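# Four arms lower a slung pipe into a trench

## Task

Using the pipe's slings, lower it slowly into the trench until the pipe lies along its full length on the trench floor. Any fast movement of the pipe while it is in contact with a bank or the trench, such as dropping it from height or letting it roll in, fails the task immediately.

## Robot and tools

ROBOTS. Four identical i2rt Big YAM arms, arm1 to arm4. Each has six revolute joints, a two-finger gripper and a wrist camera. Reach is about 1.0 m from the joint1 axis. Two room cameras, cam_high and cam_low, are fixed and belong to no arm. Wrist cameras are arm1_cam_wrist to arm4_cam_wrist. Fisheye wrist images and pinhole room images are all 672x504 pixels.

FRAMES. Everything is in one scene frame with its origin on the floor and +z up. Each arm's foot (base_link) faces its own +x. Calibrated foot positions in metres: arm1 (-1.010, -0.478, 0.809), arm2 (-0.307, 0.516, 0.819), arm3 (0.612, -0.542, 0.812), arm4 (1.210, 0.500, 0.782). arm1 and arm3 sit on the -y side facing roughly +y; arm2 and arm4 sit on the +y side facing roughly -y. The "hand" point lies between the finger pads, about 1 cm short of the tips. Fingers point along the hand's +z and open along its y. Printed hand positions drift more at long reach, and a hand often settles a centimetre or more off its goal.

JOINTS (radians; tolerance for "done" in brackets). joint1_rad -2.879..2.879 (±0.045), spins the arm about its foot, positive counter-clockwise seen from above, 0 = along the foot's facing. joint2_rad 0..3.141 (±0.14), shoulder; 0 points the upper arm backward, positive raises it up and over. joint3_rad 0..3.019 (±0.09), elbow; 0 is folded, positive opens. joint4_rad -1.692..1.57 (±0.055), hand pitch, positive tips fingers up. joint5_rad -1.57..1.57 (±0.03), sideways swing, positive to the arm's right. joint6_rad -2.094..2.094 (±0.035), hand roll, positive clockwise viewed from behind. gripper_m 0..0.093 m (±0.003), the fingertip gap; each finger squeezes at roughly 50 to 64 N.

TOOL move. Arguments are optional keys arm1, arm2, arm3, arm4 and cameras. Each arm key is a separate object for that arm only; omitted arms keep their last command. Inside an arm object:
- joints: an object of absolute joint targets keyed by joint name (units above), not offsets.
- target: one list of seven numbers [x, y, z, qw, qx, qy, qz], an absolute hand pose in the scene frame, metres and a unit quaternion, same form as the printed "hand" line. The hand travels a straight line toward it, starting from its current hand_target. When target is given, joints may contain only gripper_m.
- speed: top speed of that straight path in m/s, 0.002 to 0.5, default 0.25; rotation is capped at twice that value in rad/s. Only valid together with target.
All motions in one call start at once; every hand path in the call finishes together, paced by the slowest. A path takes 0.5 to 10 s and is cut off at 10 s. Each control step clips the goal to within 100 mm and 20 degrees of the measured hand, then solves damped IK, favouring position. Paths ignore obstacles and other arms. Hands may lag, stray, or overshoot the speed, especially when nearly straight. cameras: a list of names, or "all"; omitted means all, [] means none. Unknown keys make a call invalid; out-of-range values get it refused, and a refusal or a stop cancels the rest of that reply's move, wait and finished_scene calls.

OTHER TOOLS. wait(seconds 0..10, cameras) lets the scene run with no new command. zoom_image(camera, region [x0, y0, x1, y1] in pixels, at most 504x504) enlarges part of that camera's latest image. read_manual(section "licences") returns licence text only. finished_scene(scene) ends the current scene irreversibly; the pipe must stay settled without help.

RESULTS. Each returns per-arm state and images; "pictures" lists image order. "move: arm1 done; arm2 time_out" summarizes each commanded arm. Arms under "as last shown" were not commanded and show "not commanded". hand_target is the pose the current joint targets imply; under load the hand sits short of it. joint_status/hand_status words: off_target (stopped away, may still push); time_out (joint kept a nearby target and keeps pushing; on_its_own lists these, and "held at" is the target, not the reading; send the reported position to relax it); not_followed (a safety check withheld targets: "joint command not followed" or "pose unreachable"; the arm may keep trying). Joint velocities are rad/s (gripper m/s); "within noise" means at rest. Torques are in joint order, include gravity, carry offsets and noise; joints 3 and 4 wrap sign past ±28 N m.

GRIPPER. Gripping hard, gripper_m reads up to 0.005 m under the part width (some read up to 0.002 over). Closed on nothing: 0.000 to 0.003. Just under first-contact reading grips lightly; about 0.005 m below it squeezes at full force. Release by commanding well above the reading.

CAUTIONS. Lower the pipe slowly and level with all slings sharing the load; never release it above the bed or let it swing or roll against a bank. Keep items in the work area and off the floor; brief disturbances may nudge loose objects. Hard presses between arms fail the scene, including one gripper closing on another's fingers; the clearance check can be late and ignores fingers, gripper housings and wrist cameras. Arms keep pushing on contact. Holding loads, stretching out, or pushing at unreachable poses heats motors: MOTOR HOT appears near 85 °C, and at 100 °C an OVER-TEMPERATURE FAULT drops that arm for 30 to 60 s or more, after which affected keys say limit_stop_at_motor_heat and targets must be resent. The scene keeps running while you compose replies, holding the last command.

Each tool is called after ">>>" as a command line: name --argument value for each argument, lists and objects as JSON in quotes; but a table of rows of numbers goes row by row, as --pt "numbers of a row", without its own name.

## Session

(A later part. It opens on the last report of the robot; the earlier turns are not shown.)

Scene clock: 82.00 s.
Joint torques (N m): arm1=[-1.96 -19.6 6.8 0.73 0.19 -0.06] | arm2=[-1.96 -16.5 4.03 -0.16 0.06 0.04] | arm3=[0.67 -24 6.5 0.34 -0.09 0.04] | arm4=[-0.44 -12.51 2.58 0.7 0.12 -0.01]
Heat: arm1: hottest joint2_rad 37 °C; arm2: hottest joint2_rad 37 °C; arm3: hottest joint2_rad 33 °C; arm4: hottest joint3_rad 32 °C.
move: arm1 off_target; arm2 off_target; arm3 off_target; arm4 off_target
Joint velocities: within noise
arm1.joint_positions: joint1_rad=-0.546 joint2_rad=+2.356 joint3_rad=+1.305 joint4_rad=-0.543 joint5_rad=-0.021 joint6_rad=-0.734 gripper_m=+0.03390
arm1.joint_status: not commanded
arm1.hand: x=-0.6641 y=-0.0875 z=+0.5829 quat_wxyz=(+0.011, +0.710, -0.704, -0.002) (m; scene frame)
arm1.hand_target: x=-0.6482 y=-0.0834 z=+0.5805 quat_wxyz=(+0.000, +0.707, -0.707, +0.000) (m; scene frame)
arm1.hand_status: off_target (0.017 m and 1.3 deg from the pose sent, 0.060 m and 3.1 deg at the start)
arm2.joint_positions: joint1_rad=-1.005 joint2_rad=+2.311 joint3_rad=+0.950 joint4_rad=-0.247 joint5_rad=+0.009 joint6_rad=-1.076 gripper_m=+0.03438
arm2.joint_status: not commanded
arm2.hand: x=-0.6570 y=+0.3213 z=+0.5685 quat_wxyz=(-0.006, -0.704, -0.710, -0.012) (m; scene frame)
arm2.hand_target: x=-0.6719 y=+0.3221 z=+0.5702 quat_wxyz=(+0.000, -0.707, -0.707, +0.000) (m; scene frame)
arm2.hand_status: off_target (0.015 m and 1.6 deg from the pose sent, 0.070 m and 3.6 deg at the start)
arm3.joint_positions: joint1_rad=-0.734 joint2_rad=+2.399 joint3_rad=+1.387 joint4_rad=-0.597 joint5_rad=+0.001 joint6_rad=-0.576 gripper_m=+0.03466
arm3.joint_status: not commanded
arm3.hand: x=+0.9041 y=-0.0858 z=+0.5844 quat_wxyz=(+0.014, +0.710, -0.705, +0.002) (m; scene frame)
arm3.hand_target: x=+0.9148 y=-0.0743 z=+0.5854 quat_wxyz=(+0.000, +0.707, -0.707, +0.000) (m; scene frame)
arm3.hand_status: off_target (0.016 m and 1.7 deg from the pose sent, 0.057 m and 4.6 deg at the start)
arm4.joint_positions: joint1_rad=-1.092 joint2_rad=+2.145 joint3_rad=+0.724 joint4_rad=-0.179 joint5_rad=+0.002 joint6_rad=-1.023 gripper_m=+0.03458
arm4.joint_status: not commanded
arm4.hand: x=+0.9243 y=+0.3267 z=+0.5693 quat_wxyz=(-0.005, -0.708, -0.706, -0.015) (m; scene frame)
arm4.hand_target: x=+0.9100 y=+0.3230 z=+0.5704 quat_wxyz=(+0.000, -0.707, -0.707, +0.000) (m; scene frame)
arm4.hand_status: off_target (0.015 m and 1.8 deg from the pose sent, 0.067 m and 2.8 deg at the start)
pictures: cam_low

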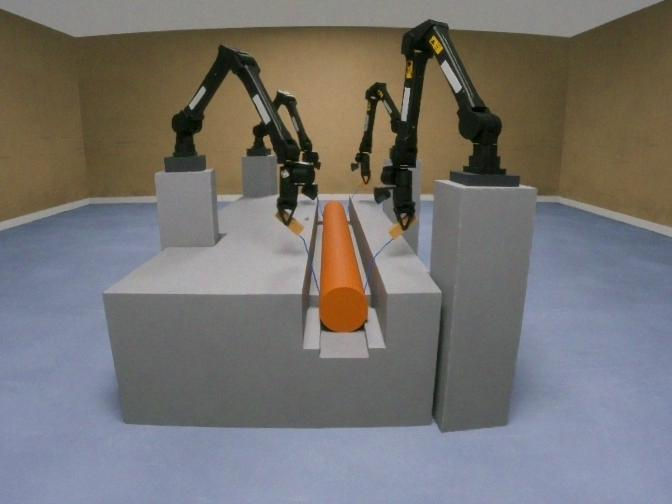

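>>> move --arm1 '{"target": [-0.655, -0.130, 0.442, 0, 0.7071, -0.7071, 0], "speed": 0.09}' --arm2 '{"target": [-0.668, 0.304, 0.450, 0, 0.7071, 0.7071, 0], "speed": 0.09}' --arm3 '{"target": [0.908, -0.134, 0.447, 0, 0.7071, -0.7071, 0], "speed": 0.09}' --arm4 '{"target": [0.910, 0.291, 0.454, 0, 0.7071, 0.7071, 0], "speed": 0.09}' --cameras '["cam_low"]'

>>> zoom_image --camera "cam_low" --region '[230, 170, 430, 370]'

Scene clock: 88.70 s.
Joint torques (N m): arm1=[0.26 -16.09 5.48 1.42 0.03 0.09] | arm2=[1.61 -14.68 4.33 0.64 -0.45 0.25] | arm3=[1.03 -20.13 4.23 0.38 0.18 0.11] | arm4=[2.43 -12.04 2.45 1.18 -0.38 0.29]
Heat: arm1: hottest joint2_rad 37 °C; arm2: hottest joint2_rad 37 °C; arm3: hottest joint2_rad 33 °C; arm4: hottest joint3_rad 32 °C.
move: arm1 off_target; arm2 off_target; arm3 off_target; arm4 off_target
Joint velocities: within noise
arm1.joint_positions: joint1_rad=-0.615 joint2_rad=+2.608 joint3_rad=+1.335 joint4_rad=-0.314 joint5_rad=-0.019 joint6_rad=-0.798 gripper_m=+0.03390
arm1.joint_status: not commanded
arm1.hand: x=-0.6583 y=-0.1353 z=+0.4639 quat_wxyz=(+0.007, +0.709, -0.705, -0.001) (m; scene frame)
arm1.hand_target: x=-0.6557 y=-0.1308 z=+0.4432 quat_wxyz=(+0.000, +0.707, -0.707, +0.000) (m; scene frame)
arm1.hand_status: off_target (0.023 m and 0.8 deg from the pose sent, 0.147 m and 1.3 deg at the start)
arm2.joint_positions: joint1_rad=-1.012 joint2_rad=+2.606 joint3_rad=+1.113 joint4_rad=-0.120 joint5_rad=+0.020 joint6_rad=-1.057 gripper_m=+0.03438
arm2.joint_status: not commanded
arm2.hand: x=-0.6620 y=+0.3220 z=+0.4624 quat_wxyz=(-0.002, -0.713, -0.701, -0.017) (m; scene frame)
arm2.hand_target: x=-0.6673 y=+0.3045 z=+0.4511 quat_wxyz=(+0.000, -0.707, -0.707, +0.000) (m; scene frame)
arm2.hand_status: off_target (0.023 m and 2.1 deg from the pose sent, 0.120 m and 1.6 deg at the start)
arm3.joint_positions: joint1_rad=-0.790 joint2_rad=+2.625 joint3_rad=+1.378 joint4_rad=-0.316 joint5_rad=-0.005 joint6_rad=-0.636 gripper_m=+0.03466
arm3.joint_status: not commanded
arm3.hand: x=+0.9096 y=-0.1268 z=+0.4673 quat_wxyz=(-0.008, +0.711, -0.703, -0.005) (m; scene frame)
arm3.hand_target: x=+0.9075 y=-0.1345 z=+0.4478 quat_wxyz=(+0.000, +0.707, -0.707, +0.000) (m; scene frame)
arm3.hand_status: off_target (0.022 m and 1.3 deg from the pose sent, 0.146 m and 1.7 deg at the start)
arm4.joint_positions: joint1_rad=-1.060 joint2_rad=+2.481 joint3_rad=+0.897 joint4_rad=-0.022 joint5_rad=+0.014 joint6_rad=-0.975 gripper_m=+0.03458
arm4.joint_status: not commanded
arm4.hand: x=+0.9174 y=+0.3113 z=+0.4627 quat_wxyz=(+0.001, -0.713, -0.700, -0.020) (m; scene frame)
arm4.hand_target: x=+0.9106 y=+0.2914 z=+0.4550 quat_wxyz=(-0.001, -0.707, -0.707, +0.000) (m; scene frame)
arm4.hand_status: off_target (0.023 m and 2.5 deg from the pose sent, 0.121 m and 1.8 deg at the start)
pictures: cam_low

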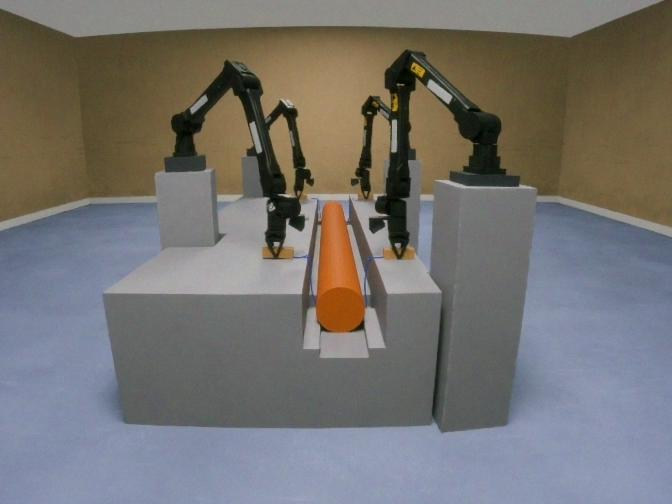

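Scaled by 2.520.

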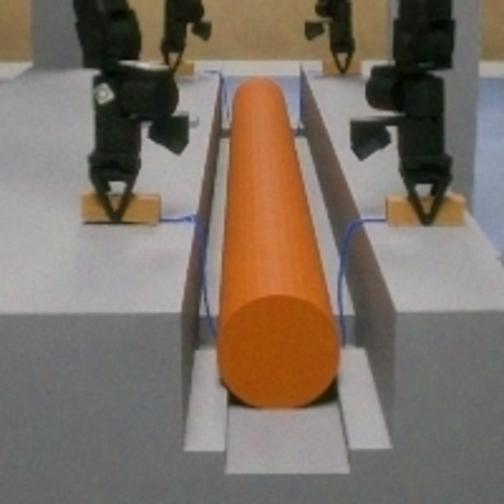

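>>> move --arm1 '{"joints": {"gripper_m": 0.08}}' --arm2 '{"joints": {"gripper_m": 0.08}}' --arm3 '{"joints": {"gripper_m": 0.08}}' --arm4 '{"joints": {"gripper_m": 0.08}}' --cameras '["cam_low"]'

>>> zoom_image --camera "cam_low" --region '[290, 280, 400, 370]'

>>> move --arm1 '{"target": [-0.655, -0.132, 0.58, 0, 0.7071, -0.7071, 0], "speed": 0.2}' --arm2 '{"target": [-0.668, 0.318, 0.58, 0, 0.7071, 0.7071, 0], "speed": 0.2}' --arm3 '{"target": [0.907, -0.130, 0.58, 0, 0.7071, -0.7071, 0], "speed": 0.2}' --arm4 '{"target": [0.914, 0.308, 0.58, 0, 0.7071, 0.7071, 0], "speed": 0.2}' --cameras '["cam_low"]'

>>> zoom_image --camera "cam_low" --region '[230, 170, 430, 370]'

Scene clock: 96.90 s.
Joint torques (N m): arm1=[-0.09 -17.67 4.18 1.11 0.03 0.12] | arm2=[0.03 -14.92 4.16 0.57 -0.4 0.14] | arm3=[1.14 -21.54 3.23 0.29 -0.2 0.09] | arm4=[0.79 -11.93 2.45 1.14 -0.23 0.16]
Heat: arm1: hottest joint2_rad 37 °C; arm2: hottest joint2_rad 36 °C; arm3: hottest joint2_rad 34 °C; arm4: hottest joint3_rad 31 °C.
move: arm1 done; arm2 done; arm3 done; arm4 done
Joint velocities: within noise
arm1.joint_positions: joint1_rad=-0.612 joint2_rad=+2.622 joint3_rad=+1.355 joint4_rad=-0.301 joint5_rad=-0.018 joint6_rad=-0.797 gripper_m=+0.07993
arm1.joint_status: all done
arm1.hand: x=-0.6525 y=-0.1279 z=+0.4599 quat_wxyz=(-0.004, +0.709, -0.705, -0.001) (m; scene frame)
arm1.hand_target: x=-0.6558 y=-0.1308 z=+0.4432 quat_wxyz=(+0.000, +0.707, -0.707, +0.000) (m; scene frame)
arm1.hand_status: not commanded
arm2.joint_positions: joint1_rad=-0.992 joint2_rad=+2.607 joint3_rad=+1.114 joint4_rad=-0.119 joint5_rad=+0.019 joint6_rad=-1.045 gripper_m=+0.07992
arm2.joint_status: all done
arm2.hand: x=-0.6589 y=+0.3145 z=+0.4619 quat_wxyz=(-0.002, -0.710, -0.704, -0.016) (m; scene frame)
arm2.hand_target: x=-0.6672 y=+0.3044 z=+0.4511 quat_wxyz=(+0.000, -0.707, -0.707, +0.000) (m; scene frame)
arm2.hand_status: not commanded
arm3.joint_positions: joint1_rad=-0.792 joint2_rad=+2.640 joint3_rad=+1.391 joint4_rad=-0.315 joint5_rad=+0.004 joint6_rad=-0.633 gripper_m=+0.07992
arm3.joint_status: all done
arm3.hand: x=+0.9121 y=-0.1276 z=+0.4614 quat_wxyz=(-0.008, +0.710, -0.705, -0.001) (m; scene frame)
arm3.hand_target: x=+0.9076 y=-0.1346 z=+0.4479 quat_wxyz=(+0.000, +0.707, -0.707, +0.000) (m; scene frame)
arm3.hand_status: not commanded
arm4.joint_positions: joint1_rad=-1.036 joint2_rad=+2.481 joint3_rad=+0.897 joint4_rad=-0.022 joint5_rad=+0.010 joint6_rad=-0.966 gripper_m=+0.07985
arm4.joint_status: all done
arm4.hand: x=+0.9224 y=+0.3036 z=+0.4626 quat_wxyz=(-0.001, -0.708, -0.706, -0.019) (m; scene frame)
arm4.hand_target: x=+0.9106 y=+0.2915 z=+0.4550 quat_wxyz=(+0.000, -0.707, -0.707, +0.000) (m; scene frame)
arm4.hand_status: not commanded
pictures: cam_low

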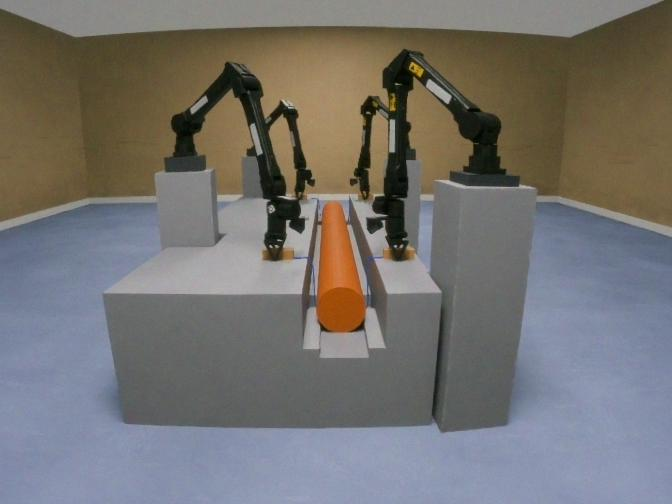

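Scaled by 4.582.

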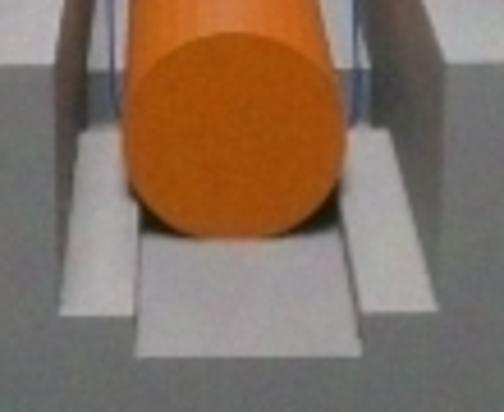

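Scene clock: 98.33 s.
Joint torques (N m): arm1=[-0.85 -18.9 3.85 0.14 0.03 0] | arm2=[-1.55 -16.32 2.63 -0.84 -0.23 0.05] | arm3=[1.73 -22.07 3.75 -0.25 -0.2 0.11] | arm4=[-0.32 -13.16 1.43 -0.23 -0.09 0]
Heat: arm1: hottest joint2_rad 37 °C; arm2: hottest joint2_rad 36 °C; arm3: hottest joint2_rad 34 °C; arm4: hottest joint3_rad 31 °C.
move: arm1 off_target; arm2 done; arm3 done; arm4 done
Joint velocities: within noise
arm1.joint_positions: joint1_rad=-0.612 joint2_rad=+2.315 joint3_rad=+1.206 joint4_rad=-0.440 joint5_rad=-0.018 joint6_rad=-0.797 gripper_m=+0.07993
arm1.joint_status: not commanded
arm1.hand: x=-0.6511 y=-0.1237 z=+0.5860 quat_wxyz=(-0.013, +0.710, -0.705, -0.001) (m; scene frame)
arm1.hand_target: x=-0.6552 y=-0.1321 z=+0.5801 quat_wxyz=(+0.000, +0.707, -0.707, +0.000) (m; scene frame)
arm1.hand_status: off_target (0.011 m and 1.5 deg from the pose sent, 0.120 m and 0.6 deg at the start)
arm2.joint_positions: joint1_rad=-0.996 joint2_rad=+2.278 joint3_rad=+0.957 joint4_rad=-0.240 joint5_rad=+0.016 joint6_rad=-1.063 gripper_m=+0.07996
arm2.joint_status: not commanded
arm2.hand: x=-0.6714 y=+0.3105 z=+0.5817 quat_wxyz=(+0.003, -0.705, -0.709, +0.009) (m; scene frame)
arm2.hand_target: x=-0.6680 y=+0.3180 z=+0.5800 quat_wxyz=(+0.000, -0.707, -0.707, +0.000) (m; scene frame)
arm2.hand_status: done (0.008 m and 1.1 deg from the pose sent, 0.118 m and 1.8 deg at the start)
arm3.joint_positions: joint1_rad=-0.792 joint2_rad=+2.344 joint3_rad=+1.244 joint4_rad=-0.464 joint5_rad=+0.004 joint6_rad=-0.628 gripper_m=+0.07992
arm3.joint_status: not commanded
arm3.hand: x=+0.9124 y=-0.1278 z=+0.5848 quat_wxyz=(-0.008, +0.708, -0.707, -0.001) (m; scene frame)
arm3.hand_target: x=+0.9071 y=-0.1301 z=+0.5801 quat_wxyz=(+0.000, +0.707, -0.707, +0.000) (m; scene frame)
arm3.hand_status: done (0.008 m and 1.0 deg from the pose sent, 0.119 m and 1.0 deg at the start)
arm4.joint_positions: joint1_rad=-1.051 joint2_rad=+2.122 joint3_rad=+0.750 joint4_rad=-0.186 joint5_rad=+0.007 joint6_rad=-0.981 gripper_m=+0.07990
arm4.joint_status: not commanded
arm4.hand: x=+0.9122 y=+0.3033 z=+0.5785 quat_wxyz=(+0.002, -0.709, -0.706, +0.005) (m; scene frame)
arm4.hand_target: x=+0.9139 y=+0.3079 z=+0.5800 quat_wxyz=(+0.000, -0.707, -0.707, +0.000) (m; scene frame)
arm4.hand_status: done (0.005 m and 0.7 deg from the pose sent, 0.118 m and 2.2 deg at the start)
pictures: cam_low

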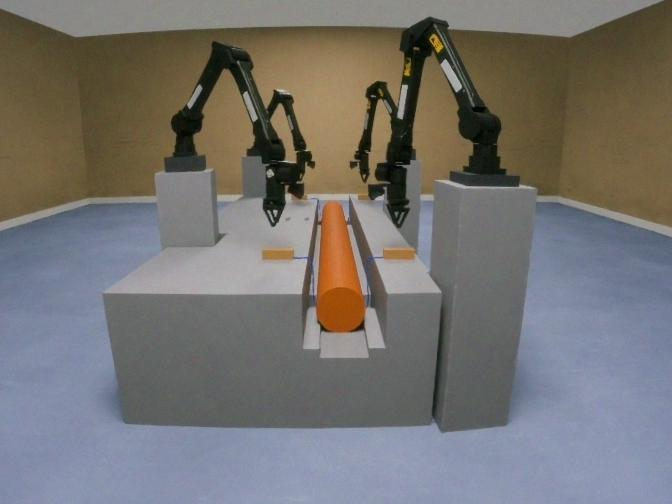

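Scaled by 2.520.

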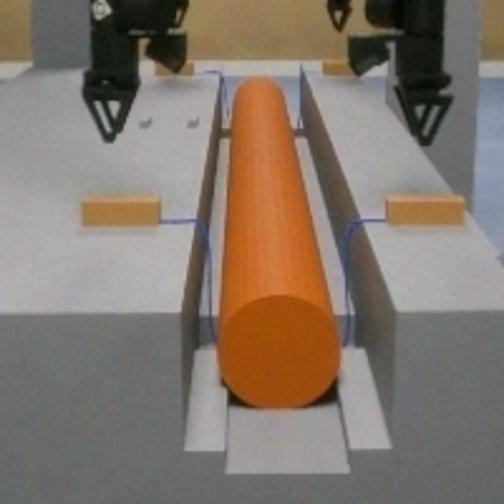

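>>> finished_scene --scene 3

The scene is finished: the task was done.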